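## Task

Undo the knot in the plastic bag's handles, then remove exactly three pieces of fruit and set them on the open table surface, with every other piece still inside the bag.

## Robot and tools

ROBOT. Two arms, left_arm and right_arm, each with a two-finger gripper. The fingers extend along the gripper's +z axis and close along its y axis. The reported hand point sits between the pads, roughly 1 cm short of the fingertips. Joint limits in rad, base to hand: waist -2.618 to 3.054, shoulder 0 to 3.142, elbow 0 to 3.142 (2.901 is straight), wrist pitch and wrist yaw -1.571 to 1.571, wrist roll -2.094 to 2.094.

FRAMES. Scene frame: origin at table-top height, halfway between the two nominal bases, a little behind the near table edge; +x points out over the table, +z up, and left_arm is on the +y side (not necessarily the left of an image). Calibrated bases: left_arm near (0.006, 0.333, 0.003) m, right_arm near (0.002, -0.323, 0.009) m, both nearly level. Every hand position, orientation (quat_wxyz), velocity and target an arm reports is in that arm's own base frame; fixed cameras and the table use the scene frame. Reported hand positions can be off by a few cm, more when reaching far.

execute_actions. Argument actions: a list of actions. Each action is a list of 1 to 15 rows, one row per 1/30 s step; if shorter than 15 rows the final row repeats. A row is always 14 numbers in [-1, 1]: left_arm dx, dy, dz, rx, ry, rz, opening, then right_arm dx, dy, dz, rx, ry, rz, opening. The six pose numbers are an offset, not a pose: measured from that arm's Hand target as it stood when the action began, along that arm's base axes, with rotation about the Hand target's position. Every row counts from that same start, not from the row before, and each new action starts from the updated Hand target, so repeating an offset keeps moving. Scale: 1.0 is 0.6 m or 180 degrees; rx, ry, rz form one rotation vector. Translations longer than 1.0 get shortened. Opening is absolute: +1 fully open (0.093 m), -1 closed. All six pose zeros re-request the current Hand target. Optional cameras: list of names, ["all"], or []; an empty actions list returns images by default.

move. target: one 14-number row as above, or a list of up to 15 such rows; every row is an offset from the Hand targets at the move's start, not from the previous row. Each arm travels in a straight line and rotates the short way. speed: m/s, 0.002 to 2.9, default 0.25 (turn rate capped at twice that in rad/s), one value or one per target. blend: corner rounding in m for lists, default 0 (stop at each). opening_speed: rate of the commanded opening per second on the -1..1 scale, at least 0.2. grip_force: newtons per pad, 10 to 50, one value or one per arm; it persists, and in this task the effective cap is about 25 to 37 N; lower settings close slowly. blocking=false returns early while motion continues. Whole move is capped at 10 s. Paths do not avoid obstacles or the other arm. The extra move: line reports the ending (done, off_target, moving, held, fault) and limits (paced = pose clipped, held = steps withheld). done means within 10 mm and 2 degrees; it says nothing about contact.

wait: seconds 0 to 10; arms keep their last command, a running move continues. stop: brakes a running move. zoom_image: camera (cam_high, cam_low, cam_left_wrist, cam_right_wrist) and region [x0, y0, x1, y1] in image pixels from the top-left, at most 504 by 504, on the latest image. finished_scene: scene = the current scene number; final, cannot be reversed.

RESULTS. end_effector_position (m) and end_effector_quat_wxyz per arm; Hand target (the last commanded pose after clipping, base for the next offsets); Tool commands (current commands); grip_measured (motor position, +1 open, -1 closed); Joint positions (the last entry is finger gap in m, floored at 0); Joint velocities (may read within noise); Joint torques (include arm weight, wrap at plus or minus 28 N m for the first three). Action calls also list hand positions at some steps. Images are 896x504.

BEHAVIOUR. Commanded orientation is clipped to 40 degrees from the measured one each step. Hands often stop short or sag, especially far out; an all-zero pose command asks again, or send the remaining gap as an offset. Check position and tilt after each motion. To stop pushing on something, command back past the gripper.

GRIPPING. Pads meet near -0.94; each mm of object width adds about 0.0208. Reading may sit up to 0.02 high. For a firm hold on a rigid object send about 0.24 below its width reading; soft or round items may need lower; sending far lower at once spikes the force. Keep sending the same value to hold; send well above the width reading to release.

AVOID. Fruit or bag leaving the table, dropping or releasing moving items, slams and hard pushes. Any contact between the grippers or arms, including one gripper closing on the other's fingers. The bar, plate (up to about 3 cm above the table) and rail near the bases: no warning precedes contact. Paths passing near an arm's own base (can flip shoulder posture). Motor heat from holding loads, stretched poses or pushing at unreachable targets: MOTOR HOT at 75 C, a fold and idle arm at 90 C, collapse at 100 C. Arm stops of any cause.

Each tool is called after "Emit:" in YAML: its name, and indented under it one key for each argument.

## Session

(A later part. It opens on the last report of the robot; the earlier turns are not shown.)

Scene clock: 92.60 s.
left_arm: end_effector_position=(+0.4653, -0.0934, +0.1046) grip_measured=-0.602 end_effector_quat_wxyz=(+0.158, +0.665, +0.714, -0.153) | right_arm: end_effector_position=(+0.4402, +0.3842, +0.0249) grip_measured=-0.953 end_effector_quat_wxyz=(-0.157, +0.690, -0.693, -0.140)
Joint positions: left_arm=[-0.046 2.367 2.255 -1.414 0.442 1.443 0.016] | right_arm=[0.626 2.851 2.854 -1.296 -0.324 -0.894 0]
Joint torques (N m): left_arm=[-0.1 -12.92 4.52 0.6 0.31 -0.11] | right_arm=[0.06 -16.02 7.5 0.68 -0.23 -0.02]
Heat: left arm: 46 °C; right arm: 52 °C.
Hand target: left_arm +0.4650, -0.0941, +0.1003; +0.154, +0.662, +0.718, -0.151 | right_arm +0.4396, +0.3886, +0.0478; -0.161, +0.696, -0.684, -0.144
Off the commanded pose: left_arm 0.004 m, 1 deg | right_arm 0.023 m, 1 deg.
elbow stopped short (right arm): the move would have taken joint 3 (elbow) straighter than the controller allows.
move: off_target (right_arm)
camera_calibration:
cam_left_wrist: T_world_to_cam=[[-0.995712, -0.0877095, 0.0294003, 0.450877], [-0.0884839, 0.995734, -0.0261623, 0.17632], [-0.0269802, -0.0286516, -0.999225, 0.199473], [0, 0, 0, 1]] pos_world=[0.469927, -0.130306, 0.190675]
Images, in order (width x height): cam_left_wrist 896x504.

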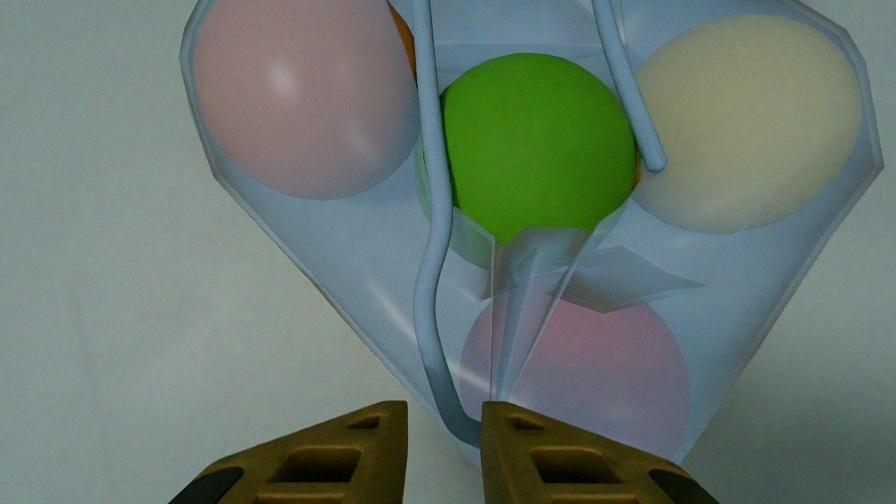

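Emit:
move:
  target:
    - [-0.001,0.004,-0.08,0,0,0,-0.6,0,0,0,0,0,0,-1]
    - [-0.001,0.004,-0.08,0,0,0,-1,0,0,0,0,0,0,-1]
  speed: 0.1
  cameras: ["cam_left_wrist"]

Scene clock: 94.83 s.
left_arm: end_effector_position=(+0.4641, -0.0934, +0.0530) grip_measured=-0.973 end_effector_quat_wxyz=(+0.154, +0.664, +0.715, -0.157) | right_arm: end_effector_position=(+0.4402, +0.3842, +0.0249) grip_measured=-0.953 end_effector_quat_wxyz=(-0.157, +0.690, -0.693, -0.140)
Joint positions: left_arm=[-0.046 2.367 2.05 -1.22 0.442 1.443 0] | right_arm=[0.626 2.851 2.854 -1.296 -0.324 -0.894 0]
Joint torques (N m): left_arm=[0.27 -13.46 4.7 0.59 0.31 -0.05] | right_arm=[0.14 -16.16 7.51 0.69 -0.24 -0.04]
Heat: left arm: 46 °C; right arm: 53 °C.
Hand target: left_arm +0.4644, -0.0917, +0.0523; +0.154, +0.662, +0.718, -0.151 | right_arm +0.4396, +0.3886, +0.0478; -0.161, +0.696, -0.684, -0.144
Off the commanded pose: left_arm 0.002 m, 1 deg | right_arm 0.023 m, 1 deg.
elbow stopped short (right arm): the move would have taken joint 3 (elbow) straighter than the controller allows.
move: off_target (right_arm)
camera_calibration:
cam_left_wrist: T_world_to_cam=[[-0.995288, -0.0880907, 0.0405217, 0.450501], [-0.0891323, 0.995715, -0.024657, 0.175048], [-0.038176, -0.0281526, -0.998874, 0.152985], [0, 0, 0, 1]] pos_world=[0.469821, -0.130306, 0.138874]
Images, in order (width x height): cam_left_wrist 896x504.

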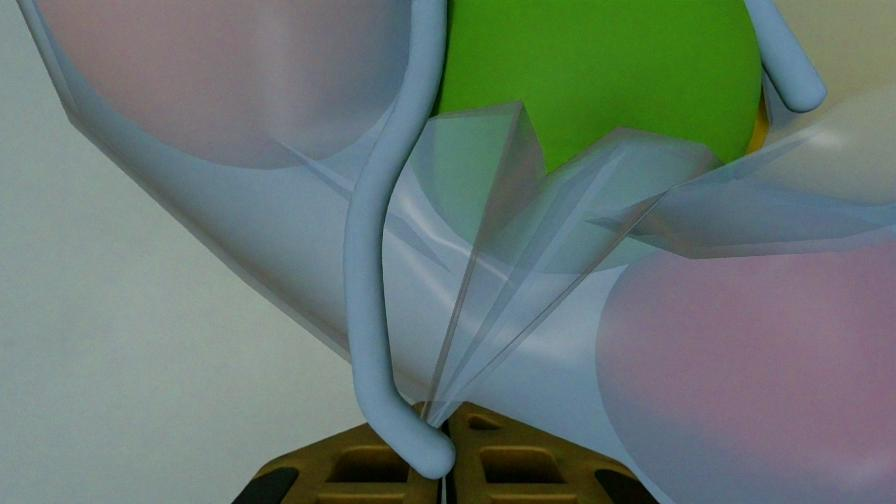

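Emit:
move:
  target:
    - [0,0.07,0.03,0,0,0,-1,0,0,0,0,0,0,-1]
    - [0,0.13,0,0,0,0,-1,0,0,0,0,0,0,-1]
  speed: 0.08
  cameras: ["cam_left_wrist","cam_high"]

Emit:
zoom_image:
  camera: "cam_high"
  region: [440, 180, 600, 300]

Scene clock: 97.73 s.
left_arm: end_effector_position=(+0.4658, -0.0138, +0.0606) grip_measured=-0.973 end_effector_quat_wxyz=(+0.164, +0.658, +0.720, -0.145) | right_arm: end_effector_position=(+0.4402, +0.3842, +0.0249) grip_measured=-0.953 end_effector_quat_wxyz=(-0.157, +0.690, -0.693, -0.140)
Joint positions: left_arm=[0.125 2.378 2.101 -1.304 0.442 1.609 0] | right_arm=[0.626 2.851 2.854 -1.296 -0.324 -0.894 0]
Joint torques (N m): left_arm=[0.09 -10.96 6.86 0.23 0.33 0.17] | right_arm=[0.12 -16.03 7.49 0.69 -0.23 -0.05]
Heat: left arm: 45 °C; right arm: 54 °C.
Hand target: left_arm +0.4645, -0.0136, +0.0524; +0.154, +0.662, +0.718, -0.151 | right_arm +0.4396, +0.3886, +0.0478; -0.161, +0.696, -0.684, -0.144
Off the commanded pose: left_arm 0.008 m, 1 deg | right_arm 0.023 m, 1 deg.
elbow stopped short (right arm): the move would have taken joint 3 (elbow) straighter than the controller allows.
move: off_target (right_arm)
camera_calibration:
cam_left_wrist: T_world_to_cam=[[-0.993899, -0.109396, 0.0140382, 0.459545], [-0.109714, 0.993665, -0.0243352, 0.105716], [-0.0112871, -0.025727, -0.999605, 0.150515], [0, 0, 0, 1]] pos_world=[0.470039, -0.0509016, 0.146577]
Images, in order (width x height): cam_high 896x504, cam_left_wrist 896x504.

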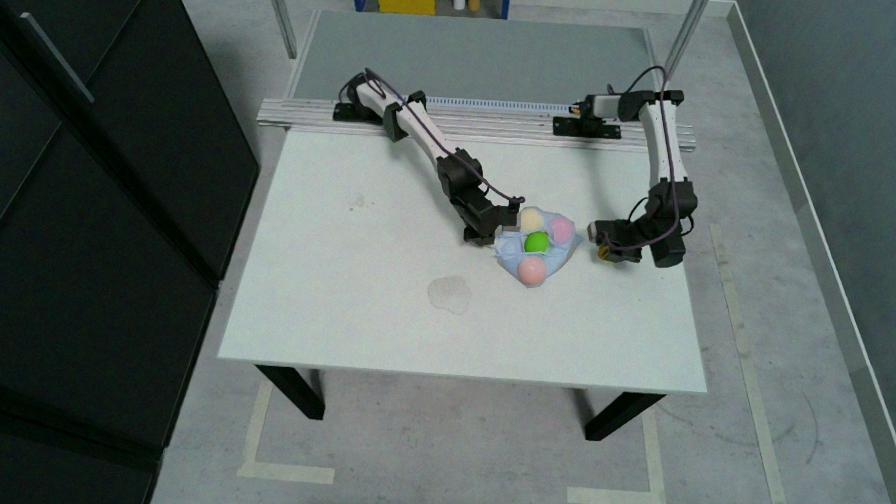

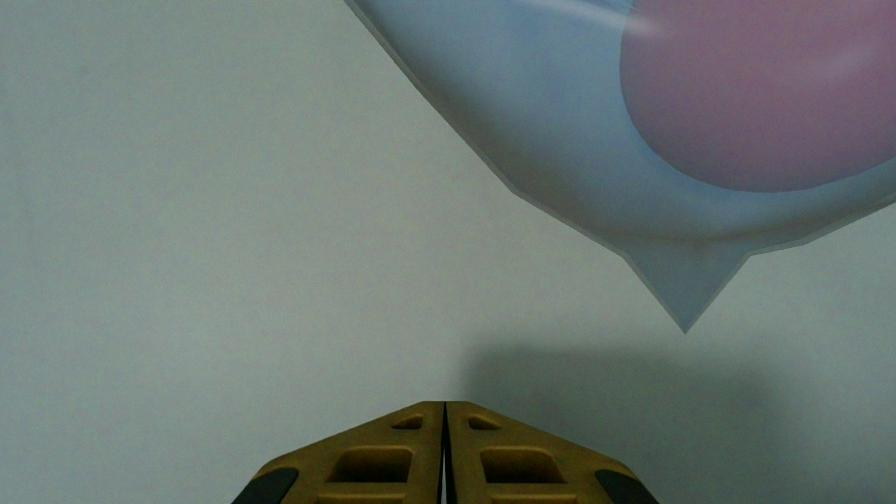

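Scaled by 3.150 from the camera's 896x504 image, which has a finer 1280x720 frame.

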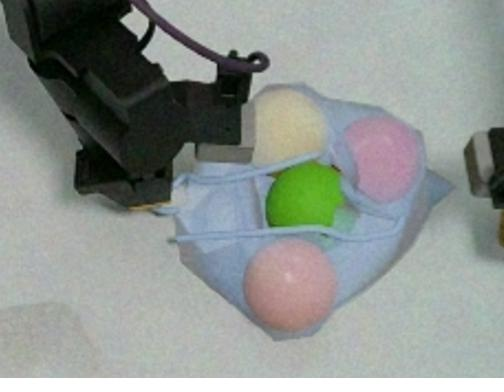

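Emit:
move:
  target:
    - [-0.004,-0.05,0.14,0,0,0,-1,0,0,0,0,0,0,-1]
    - [-0.004,-0.245,0.13,0,0,0,-1,0,0,0,0,0,0,-1]
    - [-0.004,-0.245,0.05,0,0,0,-1,0,0,0,0,0,0,-1]
  speed: 0.12
  cameras: ["cam_left_wrist"]

Scene clock: 102.83 s.
left_arm: end_effector_position=(+0.4637, -0.1590, +0.0796) grip_measured=-0.973 end_effector_quat_wxyz=(+0.153, +0.663, +0.716, -0.157) | right_arm: end_effector_position=(+0.4402, +0.3842, +0.0249) grip_measured=-0.953 end_effector_quat_wxyz=(-0.157, +0.690, -0.693, -0.140)
Joint positions: left_arm=[-0.186 2.378 2.174 -1.268 0.433 1.286 0] | right_arm=[0.626 2.851 2.854 -1.296 -0.324 -0.894 0]
Joint torques (N m): left_arm=[-0.31 -14.41 4.51 0.7 0.3 -0.1] | right_arm=[0.1 -16.18 7.54 0.67 -0.25 -0.03]
Heat: left arm: 45 °C; right arm: 56 °C.
Hand target: left_arm +0.4620, -0.1606, +0.0823; +0.154, +0.662, +0.718, -0.151 | right_arm +0.4396, +0.3886, +0.0478; -0.161, +0.696, -0.684, -0.144
Off the commanded pose: left_arm 0.004 m, 1 deg | right_arm 0.023 m, 1 deg.
elbow stopped short (right arm): the move would have taken joint 3 (elbow) straighter than the controller allows.
move: off_target (right_arm)
camera_calibration:
cam_left_wrist: T_world_to_cam=[[-0.99496, -0.090737, 0.042687, 0.442414], [-0.0918376, 0.995471, -0.0245659, 0.242212], [-0.0402646, -0.0283623, -0.998786, 0.178626], [0, 0, 0, 1]] pos_world=[0.46962, -0.195906, 0.165474]
Images, in order (width x height): cam_left_wrist 896x504.

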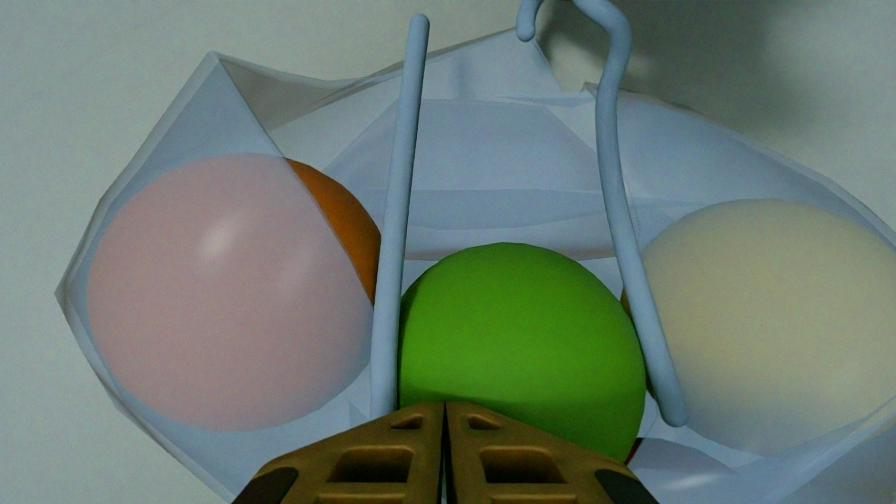

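Emit:
move:
  target:
    - [0.02,-0.03,-0.012,0,0,0,-1,0,0,0,0,0,0,-1]
    - [0.09,-0.03,0.008,0,0,0,-1,0,0,0,0,0,0,-1]
    - [0.08,-0.03,0.08,0,0,0,-1,0,0,0,0,0,0,-1]
    - [-0.04,0,0.08,0,0,0,0.9,0,0,0,0,0,0,-1]
  speed: 0.1
  cameras: ["cam_left_wrist","cam_high"]

Emit:
zoom_image:
  camera: "cam_high"
  region: [440, 180, 600, 300]

Scene clock: 108.33 s.
left_arm: end_effector_position=(+0.4370, -0.1634, +0.1190) grip_measured=+0.898 end_effector_quat_wxyz=(+0.139, +0.657, +0.723, -0.165) | right_arm: end_effector_position=(+0.4402, +0.3842, +0.0249) grip_measured=-0.953 end_effector_quat_wxyz=(-0.157, +0.690, -0.693, -0.140)
Joint positions: left_arm=[-0.207 2.287 2.178 -1.383 0.429 1.251 0.088] | right_arm=[0.626 2.851 2.854 -1.296 -0.324 -0.894 0]
Joint torques (N m): left_arm=[0.51 -15.15 4.68 0.69 0.31 0.14] | right_arm=[0.05 -16.02 7.47 0.68 -0.26 -0.04]
Heat: left arm: 46 °C; right arm: 58 °C.
Hand target: left_arm +0.4380, -0.1606, +0.1303; +0.154, +0.662, +0.718, -0.151 | right_arm +0.4396, +0.3886, +0.0478; -0.161, +0.696, -0.684, -0.144
Off the commanded pose: left_arm 0.012 m, 2 deg | right_arm 0.023 m, 1 deg.
elbow stopped short (right arm): the move would have taken joint 3 (elbow) straighter than the controller allows.
elbow stopped short (left arm): the move would have taken joint 3 (elbow) straighter than the controller allows.
move: off_target (left_arm, right_arm); target 4's new opening was sent with left_arm's hand 0.012 m and 2 deg from that target
camera_calibration:
cam_left_wrist: T_world_to_cam=[[-0.991887, -0.101846, 0.076083, 0.406673], [-0.103147, 0.994576, -0.013362, 0.248576], [-0.0743095, -0.0211013, -0.997012, 0.232683], [0, 0, 0, 1]] pos_world=[0.446304, -0.2009, 0.204368]
Images, in order (width x height): cam_high 896x504, cam_left_wrist 896x504.

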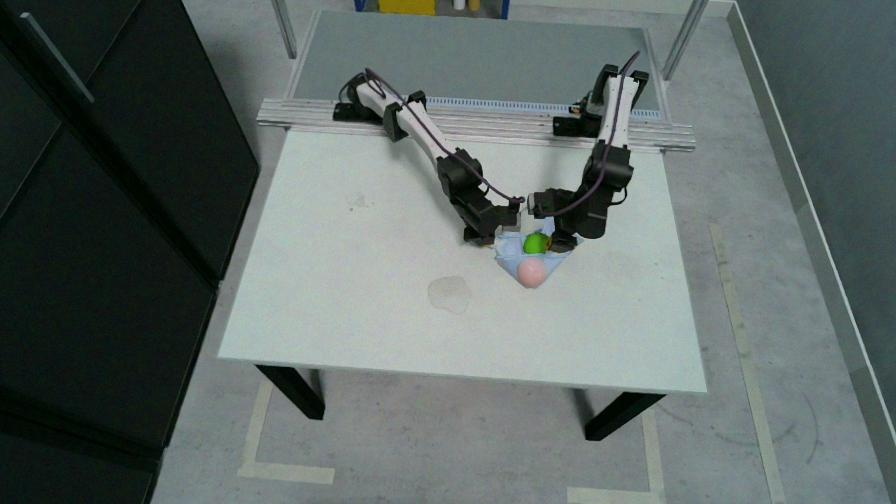

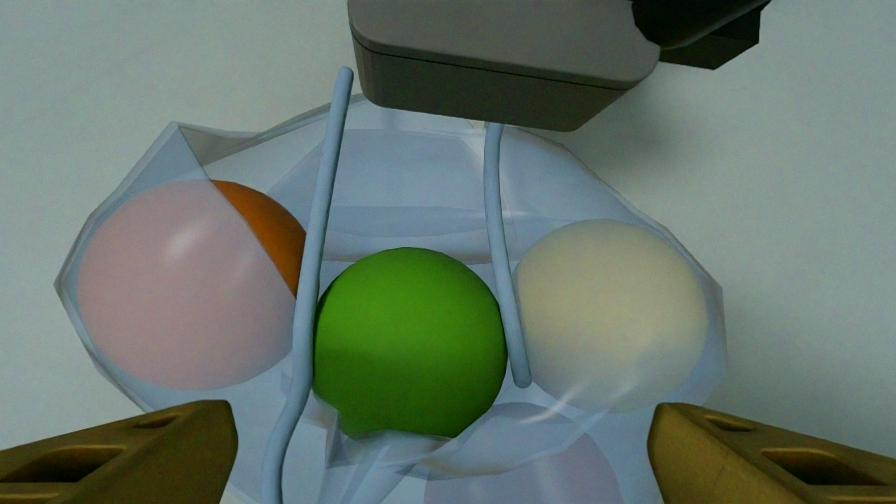

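Scaled by 3.150 from the camera's 896x504 image, which has a finer 1280x720 frame.

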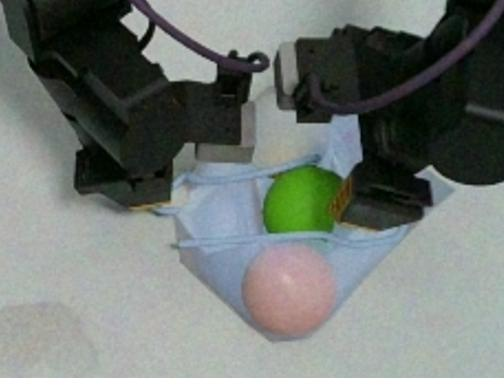

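Emit:
move:
  target:
    - [0.012,-0.02,-0.04,0,0,0,0.56,0,0,0,0,0,0,-1]
    - [0.012,-0.022,-0.12,0,0,0,0.56,0,0,0,0,0,0,-1]
  speed: 0.08
  cameras: ["cam_left_wrist","cam_low"]

Scene clock: 111.40 s.
left_arm: end_effector_position=(+0.4471, -0.1678, +0.0643) grip_measured=+0.562 end_effector_quat_wxyz=(+0.157, +0.660, +0.718, -0.155) | right_arm: end_effector_position=(+0.4402, +0.3842, +0.0249) grip_measured=-0.953 end_effector_quat_wxyz=(-0.157, +0.690, -0.693, -0.140)
Joint positions: left_arm=[-0.212 2.287 1.957 -1.117 0.429 1.248 0.072] | right_arm=[0.626 2.851 2.854 -1.296 -0.324 -0.895 0]
Joint torques (N m): left_arm=[-1.14 -12.37 4.56 0.86 0.27 -0.11] | right_arm=[0.16 -16.17 7.5 0.69 -0.25 -0.03]
Heat: left arm: 46 °C; right arm: 59 °C.
Hand target: left_arm +0.4453, -0.1737, +0.0583; +0.154, +0.662, +0.718, -0.151 | right_arm +0.4396, +0.3886, +0.0478; -0.161, +0.697, -0.684, -0.144
Off the commanded pose: left_arm 0.009 m, 1 deg | right_arm 0.023 m, 1 deg.
elbow stopped short (right arm): the move would have taken joint 3 (elbow) straighter than the controller allows.
move: off_target (right_arm)
camera_calibration:
cam_left_wrist: T_world_to_cam=[[-0.994405, -0.0995283, 0.0353953, 0.424516], [-0.100502, 0.994574, -0.026886, 0.252939], [-0.0325274, -0.0302928, -0.999012, 0.158757], [0, 0, 0, 1]] pos_world=[0.452726, -0.204505, 0.150375]
Images, in order (width x height): cam_low 896x504, cam_left_wrist 896x504.

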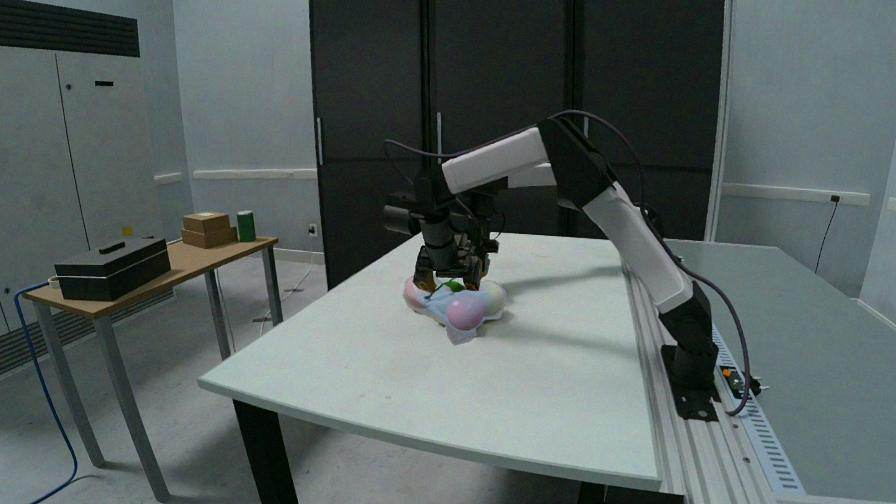

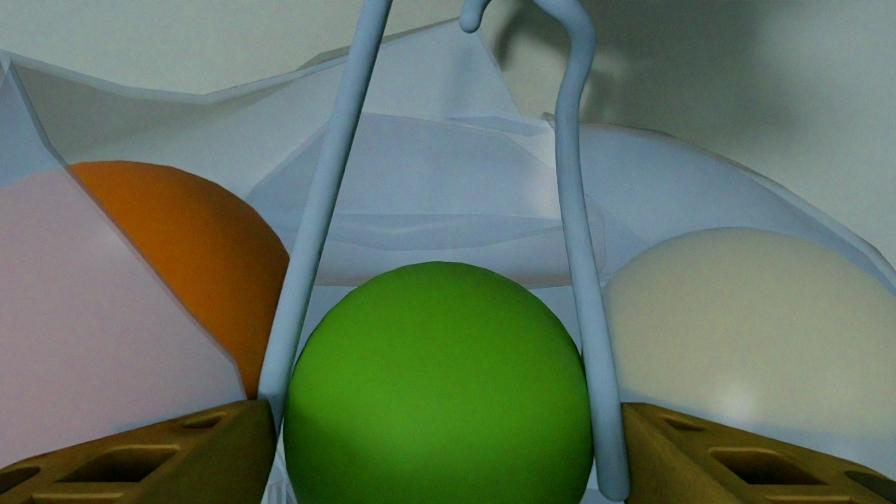

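Emit:
move:
  target:
    - [0,0.0,0.08,0,0,0,-0.5,0,0,0,0,0,0,-1]
    - [0.052,-0.035,0.05,0,0,0,-0.5,-0.06,-0.07,0,0,0,0,-1]
  speed: 0.1
  cameras: ["cam_left_wrist","cam_high"]

Scene clock: 116.40 s.
left_arm: end_effector_position=(+0.4787, -0.1899, +0.0960) grip_measured=-0.498 end_effector_quat_wxyz=(+0.168, +0.662, +0.715, -0.149) | right_arm: end_effector_position=(+0.4006, +0.3406, +0.0254) grip_measured=-0.953 end_effector_quat_wxyz=(-0.133, +0.698, -0.689, -0.143)
Joint positions: left_arm=[-0.242 2.458 2.377 -1.329 0.425 1.217 0.021] | right_arm=[0.6 2.446 2.089 -0.998 -0.331 -0.947 0]
Joint torques (N m): left_arm=[-0.91 -11.48 8.28 0.53 0.28 -0.11] | right_arm=[-0.01 -15.72 5.52 0.93 -0.25 0.12]
Heat: left arm: 47 °C; right arm: 60 °C.
Hand target: left_arm +0.4765, -0.1949, +0.0884; +0.154, +0.662, +0.717, -0.151 | right_arm +0.4035, +0.3467, +0.0476; -0.161, +0.697, -0.684, -0.144
Off the commanded pose: left_arm 0.009 m, 2 deg | right_arm 0.023 m, 3 deg.
elbow stopped short (right arm): the move would have taken joint 3 (elbow) straighter than the controller allows.
move: off_target (right_arm)
camera_calibration:
cam_left_wrist: T_world_to_cam=[[-0.995199, -0.0972766, 0.0107815, 0.455763], [-0.0976041, 0.994581, -0.0358019, 0.278462], [-0.0072404, -0.0366823, -0.999301, 0.177448], [0, 0, 0, 1]] pos_world=[0.482039, -0.226109, 0.18238]
Images, in order (width x height): cam_high 896x504, cam_left_wrist 896x504.

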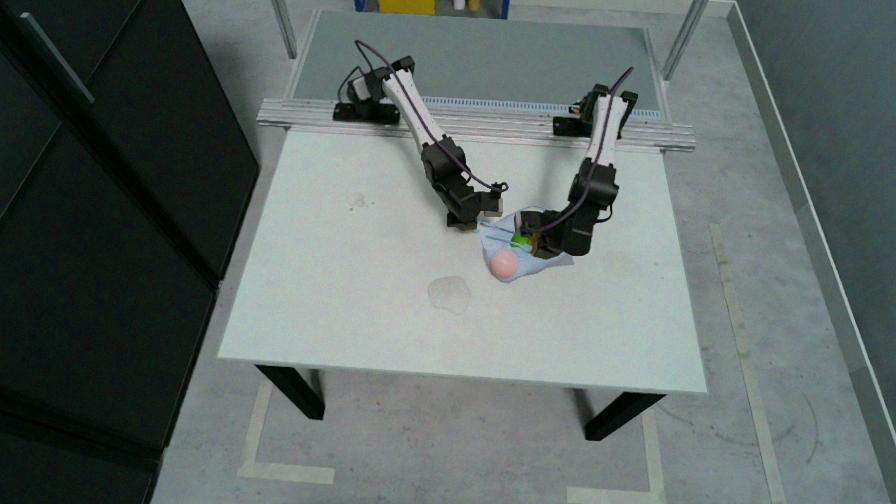

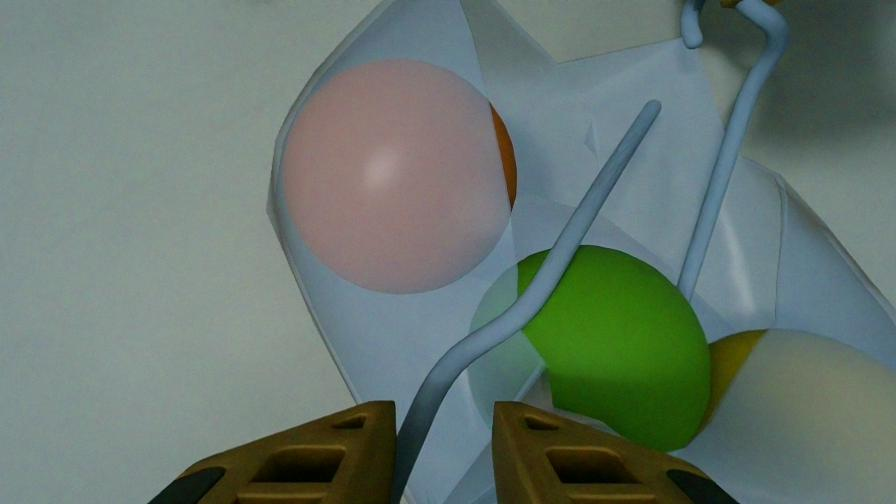

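Emit:
move:
  target:
    - [0.003,0.004,-0.062,0,0,0,-0.5,0,0,0,0,0,0,-1]
    - [0.003,0.004,-0.062,0,0,0,-1,0,0,0,0,0,0,-1]
    - [0.04,0.08,0.04,0,0,0,-1,0,0,0,0,0,0,-1]
    - [0.07,0.25,0.0,0,0,0,-1,0,0,0,0,0,0,-1]
  speed: 0.1
  cameras: ["cam_left_wrist","cam_high","cam_low"]

Emit:
zoom_image:
  camera: "cam_high"
  region: [440, 180, 600, 300]

Scene clock: 121.80 s.
left_arm: end_effector_position=(+0.5208, -0.0403, +0.0962) grip_measured=-0.973 end_effector_quat_wxyz=(+0.190, +0.650, +0.727, -0.112) | right_arm: end_effector_position=(+0.4009, +0.3408, +0.0254) grip_measured=-0.953 end_effector_quat_wxyz=(-0.133, +0.698, -0.689, -0.143)
Joint positions: left_arm=[0.058 2.649 2.746 -1.549 0.43 1.491 0] | right_arm=[0.6 2.446 2.089 -0.997 -0.331 -0.946 0]
Joint torques (N m): left_arm=[-0.2 -12.23 7.05 0.42 0.53 0.09] | right_arm=[0.05 -15.62 5.53 0.89 -0.26 0.13]
Heat: left arm: 47 °C; right arm: 58 °C.
Hand target: left_arm +0.5184, -0.0449, +0.0883; +0.154, +0.662, +0.718, -0.151 | right_arm +0.4035, +0.3467, +0.0476; -0.161, +0.697, -0.684, -0.144
Off the commanded pose: left_arm 0.009 m, 6 deg | right_arm 0.023 m, 3 deg.
joint sent to its limit (left arm) — joint 4 (wrist pitch), lower limit. The joint targets are off in orientation, not in position.
move: off_target (left_arm, right_arm); target 2's new opening was sent with left_arm's hand 0.014 m and 1 deg from that target
camera_calibration:
cam_left_wrist: T_world_to_cam=[[-0.986856, -0.147843, -0.0652587, 0.513116], [-0.146746, 0.988945, -0.0213113, 0.157757], [0.067688, -0.0114546, -0.997641, 0.145282], [0, 0, 0, 1]] pos_world=[0.519687, -0.0784884, 0.181787]
Images, in order (width x height): cam_high 896x504, cam_low 896x504, cam_left_wrist 896x504.

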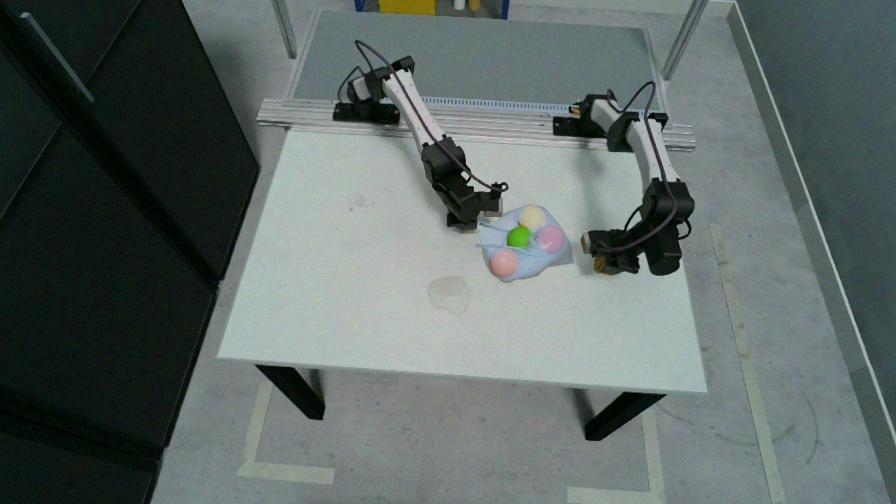

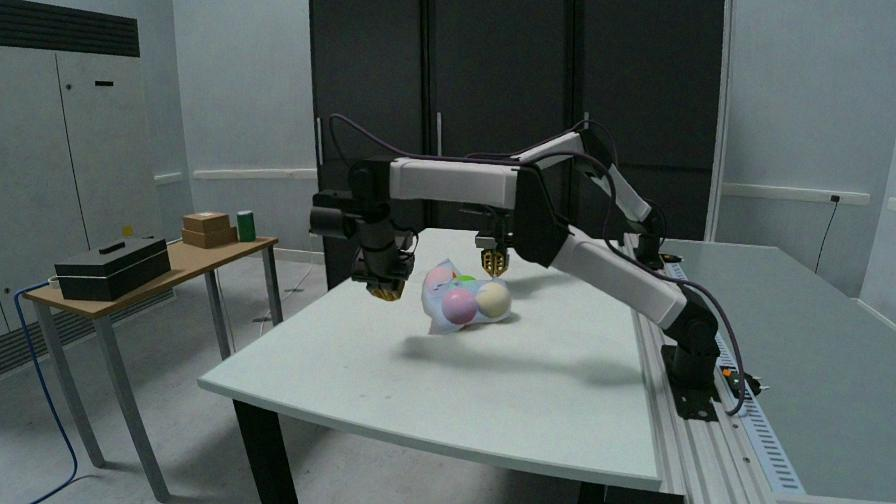

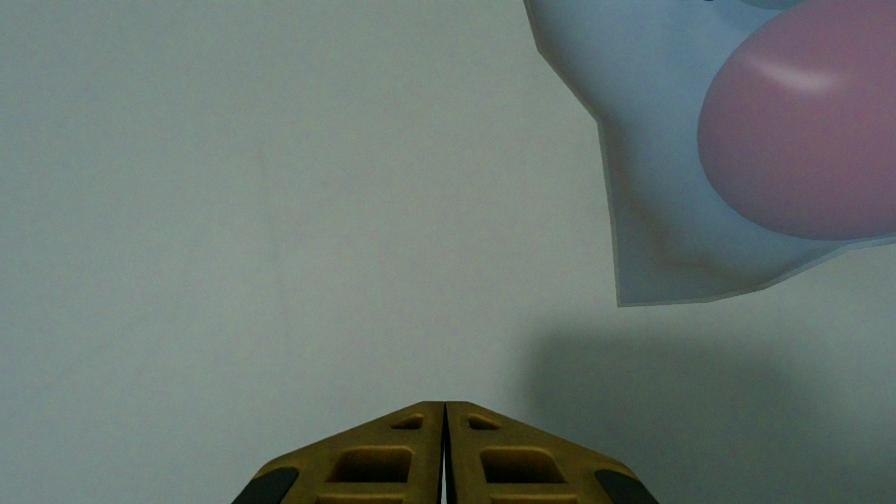

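Scaled by 3.150 from the camera's 896x504 image, which has a finer 1280x720 frame.

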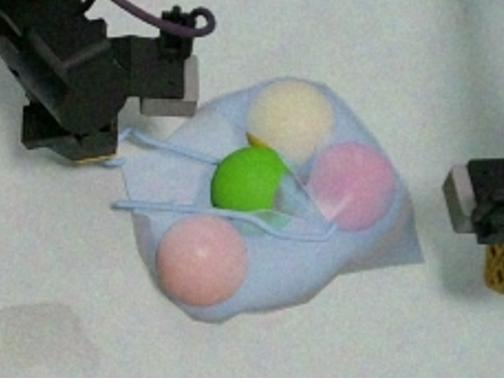

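Emit:
move:
  target:
    - [0,0,0.08,0,0,0,-1,0,0.01,0,0,0,0,-0.3]
    - [-0.125,-0.22,0.1,0,0,0,0.6,-0.02,-0.15,0.08,0,0,0,-0.3]
  speed: 0.15
  cameras: ["cam_left_wrist","cam_high"]

Emit:
zoom_image:
  camera: "cam_high"
  region: [440, 180, 600, 300]

Scene clock: 125.67 s.
left_arm: end_effector_position=(+0.4439, -0.1762, +0.1349) grip_measured=+0.598 end_effector_quat_wxyz=(+0.141, +0.662, +0.718, -0.165) | right_arm: end_effector_position=(+0.3985, +0.2550, +0.0800) grip_measured=-0.302 end_effector_quat_wxyz=(-0.151, +0.692, -0.692, -0.141)
Joint positions: left_arm=[-0.231 2.363 2.372 -1.491 0.428 1.24 0.074] | right_arm=[0.441 2.185 1.855 -1.041 -0.368 -1.093 0.031]
Joint torques (N m): left_arm=[-0.23 -15.82 4.6 0.73 0.27 -0.1] | right_arm=[0.24 -13.7 5.3 0.53 -0.3 -0.03]
Heat: left arm: 49 °C; right arm: 58 °C.
Hand target: left_arm +0.4434, -0.1769, +0.1484; +0.154, +0.662, +0.717, -0.151 | right_arm +0.3916, +0.2566, +0.0959; -0.161, +0.697, -0.684, -0.144
Off the commanded pose: left_arm 0.013 m, 2 deg | right_arm 0.017 m, 2 deg.
move: off_target (left_arm, right_arm); target 2's new opening was sent with left_arm's hand 0.013 m and 2 deg from that target
camera_calibration:
cam_left_wrist: T_world_to_cam=[[-0.993579, -0.0882224, 0.0708372, 0.414837], [-0.089538, 0.995861, -0.0156107, 0.256748], [-0.0691668, -0.021853, -0.997366, 0.246396], [0, 0, 0, 1]] pos_world=[0.452204, -0.213703, 0.220369]
Images, in order (width x height): cam_high 896x504, cam_left_wrist 896x504.

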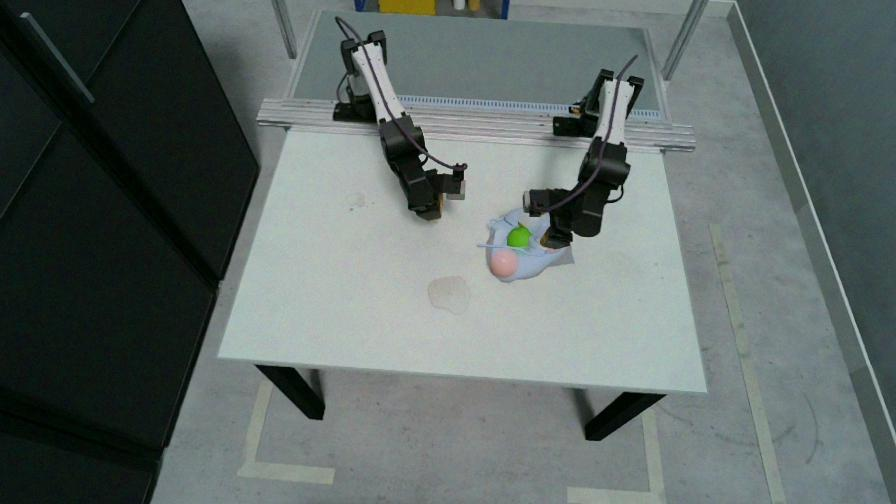

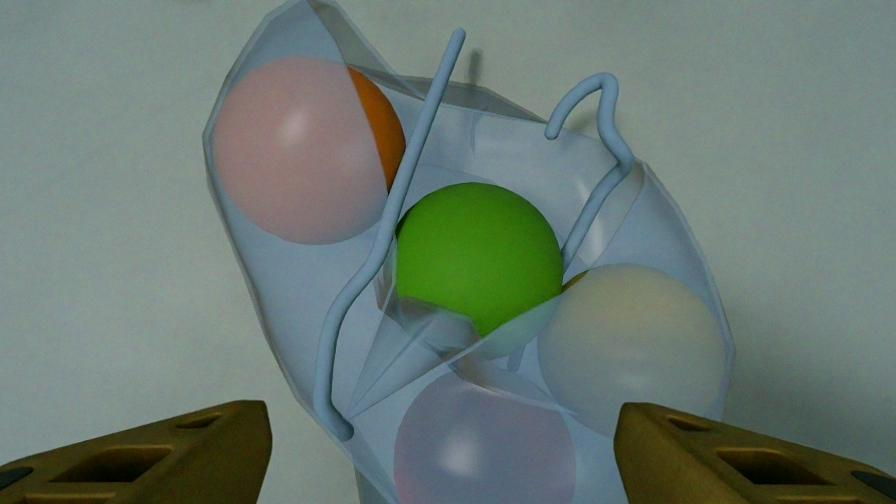

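Scaled by 3.150 from the camera's 896x504 image, which has a finer 1280x720 frame.

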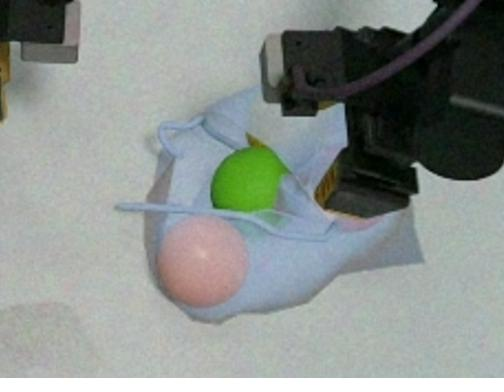

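Emit:
move:
  target: [-0.025,-0.06,-0.02,0,0,0.111,0.6,-0.02,-0.05,0.1,0,0,0,-0.3]
  speed: 0.15
  cameras: ["cam_left_wrist"]

Scene clock: 128.83 s.
left_arm: end_effector_position=(+0.4306, -0.2095, +0.1240) grip_measured=+0.598 end_effector_quat_wxyz=(+0.162, +0.527, +0.824, -0.130) | right_arm: end_effector_position=(+0.3797, +0.2239, +0.1310) grip_measured=-0.302 end_effector_quat_wxyz=(-0.135, +0.692, -0.693, -0.148)
Joint positions: left_arm=[-0.34 2.138 1.949 -1.113 0.326 0.754 0.074] | right_arm=[0.391 2.093 1.92 -1.254 -0.379 -1.15 0.031]
Joint torques (N m): left_arm=[-0.75 -14.58 5.09 1.1 0.19 -0.13] | right_arm=[-0.2 -12.83 8.64 0.42 -0.31 -0.01]
Heat: left arm: 51 °C; right arm: 57 °C.
Hand target: left_arm +0.4284, -0.2127, +0.1362; +0.177, +0.528, +0.822, -0.122 | right_arm +0.3796, +0.2266, +0.1558; -0.161, +0.697, -0.684, -0.144
Off the commanded pose: left_arm 0.013 m, 2 deg | right_arm 0.025 m, 3 deg.
move: off_target (left_arm, right_arm)
camera_calibration:
cam_left_wrist: T_world_to_cam=[[-0.90183, -0.427421, 0.0633543, 0.289724], [-0.428228, 0.90367, 0.00093282, 0.412954], [-0.0576501, -0.0262888, -0.997991, 0.228065], [0, 0, 0, 1]] pos_world=[0.451268, -0.243344, 0.208866]
Images, in order (width x height): cam_left_wrist 896x504.

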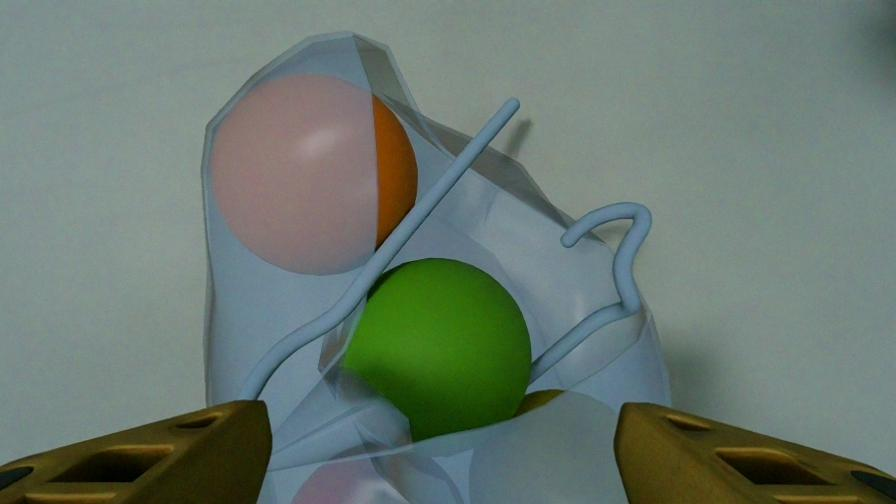

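Emit:
move:
  target:
    - [0.002,-0.004,-0.08,0,0,0,0.6,0,0,0,0,0,0,-0.3]
    - [0.002,-0.004,-0.142,0,0,0,0.6,0,0,0,0,0,0,-0.3]
  speed: 0.08
  cameras: ["cam_left_wrist","cam_low"]

Emit:
zoom_image:
  camera: "cam_low"
  region: [390, 210, 530, 340]

Scene clock: 131.73 s.
left_arm: end_effector_position=(+0.4335, -0.2100, +0.0590) grip_measured=+0.598 end_effector_quat_wxyz=(+0.183, +0.526, +0.821, -0.124) | right_arm: end_effector_position=(+0.3796, +0.2239, +0.1310) grip_measured=-0.302 end_effector_quat_wxyz=(-0.135, +0.692, -0.693, -0.148)
Joint positions: left_arm=[-0.34 2.132 1.669 -0.794 0.323 0.749 0.074] | right_arm=[0.391 2.093 1.92 -1.254 -0.379 -1.15 0.031]
Joint torques (N m): left_arm=[-1.13 -11.02 5.03 1.17 0.18 -0.11] | right_arm=[-0.14 -12.89 8.47 0.42 -0.3 -0.02]
Heat: left arm: 51 °C; right arm: 56 °C.
Hand target: left_arm +0.4296, -0.2151, +0.0510; +0.178, +0.528, +0.822, -0.122 | right_arm +0.3796, +0.2266, +0.1557; -0.161, +0.697, -0.684, -0.144
Off the commanded pose: left_arm 0.010 m, 1 deg | right_arm 0.025 m, 3 deg.
move: off_target (right_arm)
camera_calibration:
cam_left_wrist: T_world_to_cam=[[-0.901462, -0.431725, 0.0313027, 0.297161], [-0.432573, 0.901136, -0.0289029, 0.417897], [-0.0157299, -0.0395956, -0.999092, 0.142429], [0, 0, 0, 1]] pos_world=[0.450891, -0.24265, 0.145076]
Images, in order (width x height): cam_low 896x504, cam_left_wrist 896x504.

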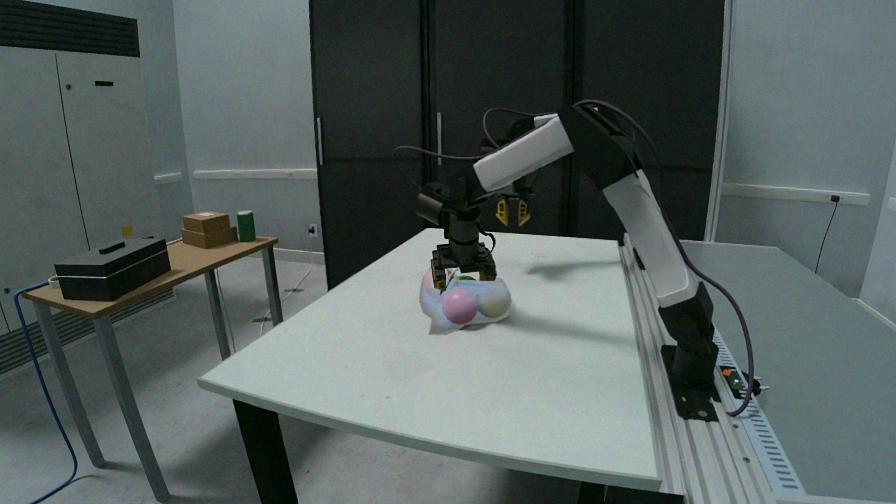

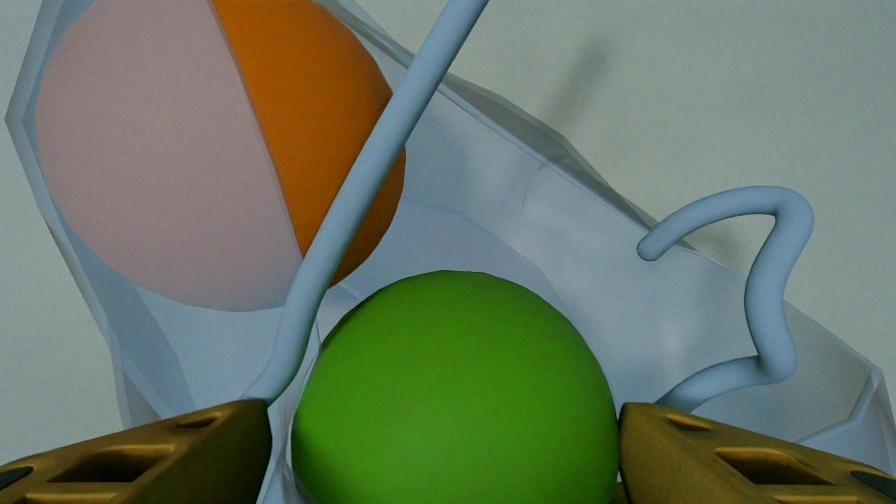

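Scaled by 3.600 from the camera's 896x504 image, which has a finer 1280x720 frame.

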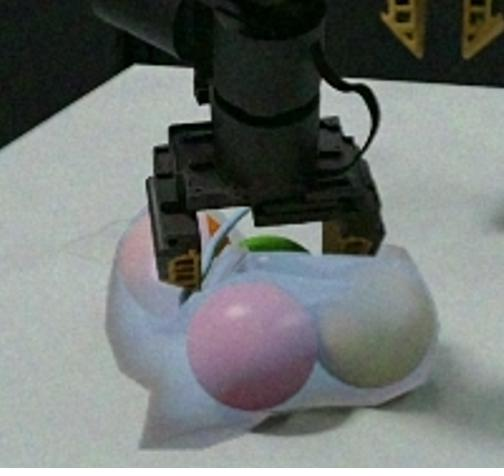

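Emit:
move:
  target:
    - [0,0,-0.016,0,0,0,0.6,0,0,0,0,0,0,-0.3]
    - [0,0,-0.016,0,0,0,-0.1,0,0,0,0,0,0,-0.3]
    - [0,0,0.12,0,0,0,-0.1,0,0,0,0,0,0,-0.3]
  speed: 0.08
  grip_force: 25
  cameras: ["cam_left_wrist","cam_low"]

Emit:
zoom_image:
  camera: "cam_low"
  region: [390, 190, 550, 340]

Scene clock: 136.90 s.
left_arm: end_effector_position=(+0.4296, -0.2103, +0.1035) grip_measured=+0.317 end_effector_quat_wxyz=(+0.163, +0.526, +0.825, -0.128) | right_arm: end_effector_position=(+0.3796, +0.2239, +0.1310) grip_measured=-0.302 end_effector_quat_wxyz=(-0.135, +0.692, -0.693, -0.148)
Joint positions: left_arm=[-0.344 2.132 1.859 -1.026 0.321 0.748 0.06] | right_arm=[0.391 2.093 1.92 -1.254 -0.379 -1.15 0.031]
Joint torques (N m): left_arm=[-0.8 -13.78 8.65 0.84 0.22 -0.09] | right_arm=[-0.12 -12.86 8.5 0.44 -0.3 -0.04]
Heat: left arm: 51 °C; right arm: 56 °C.
Hand target: left_arm +0.4296, -0.2152, +0.1231; +0.178, +0.528, +0.822, -0.122 | right_arm +0.3796, +0.2266, +0.1557; -0.161, +0.697, -0.684, -0.144
Off the commanded pose: left_arm 0.020 m, 2 deg | right_arm 0.025 m, 3 deg.
grip_force (N): 25, 25
move: off_target (left_arm, right_arm); target 2's new opening was sent with left_arm's hand 0.014 m and 1 deg from that target
camera_calibration:
cam_left_wrist: T_world_to_cam=[[-0.900765, -0.430077, 0.0604608, 0.289161], [-0.430716, 0.902484, 0.00271765, 0.413851], [-0.0557337, -0.0235934, -0.998167, 0.207254], [0, 0, 0, 1]] pos_world=[0.450269, -0.244242, 0.188266]
Images, in order (width x height): cam_low 896x504, cam_left_wrist 896x504.

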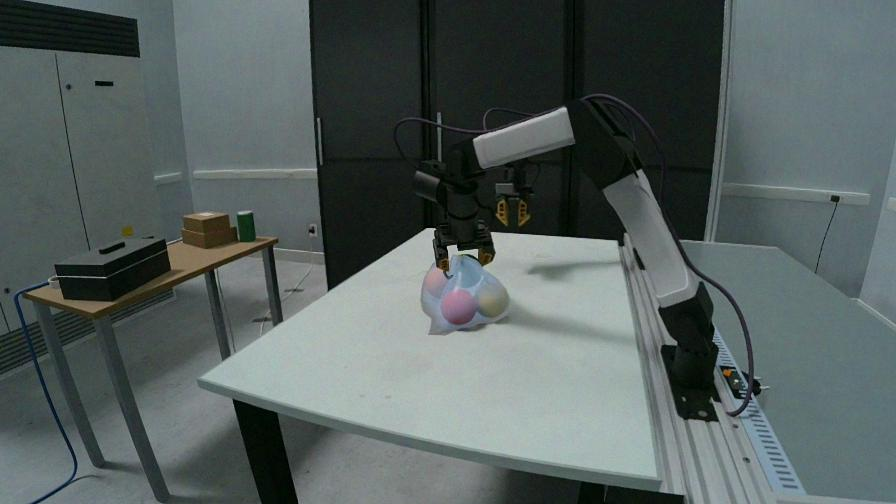

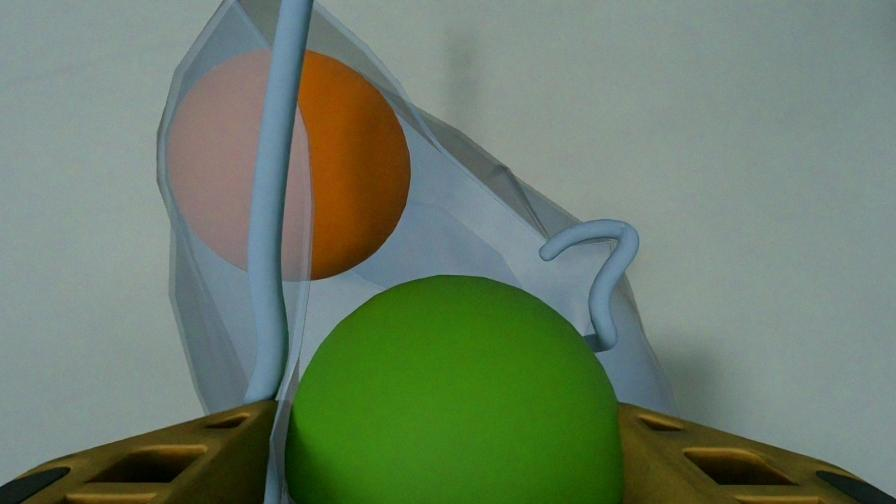

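Scaled by 3.150 from the camera's 896x504 image, which has a finer 1280x720 frame.

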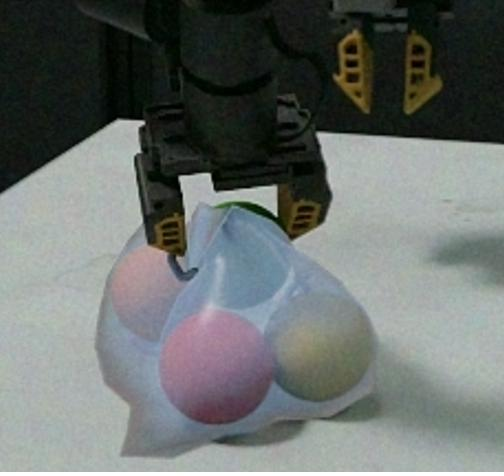

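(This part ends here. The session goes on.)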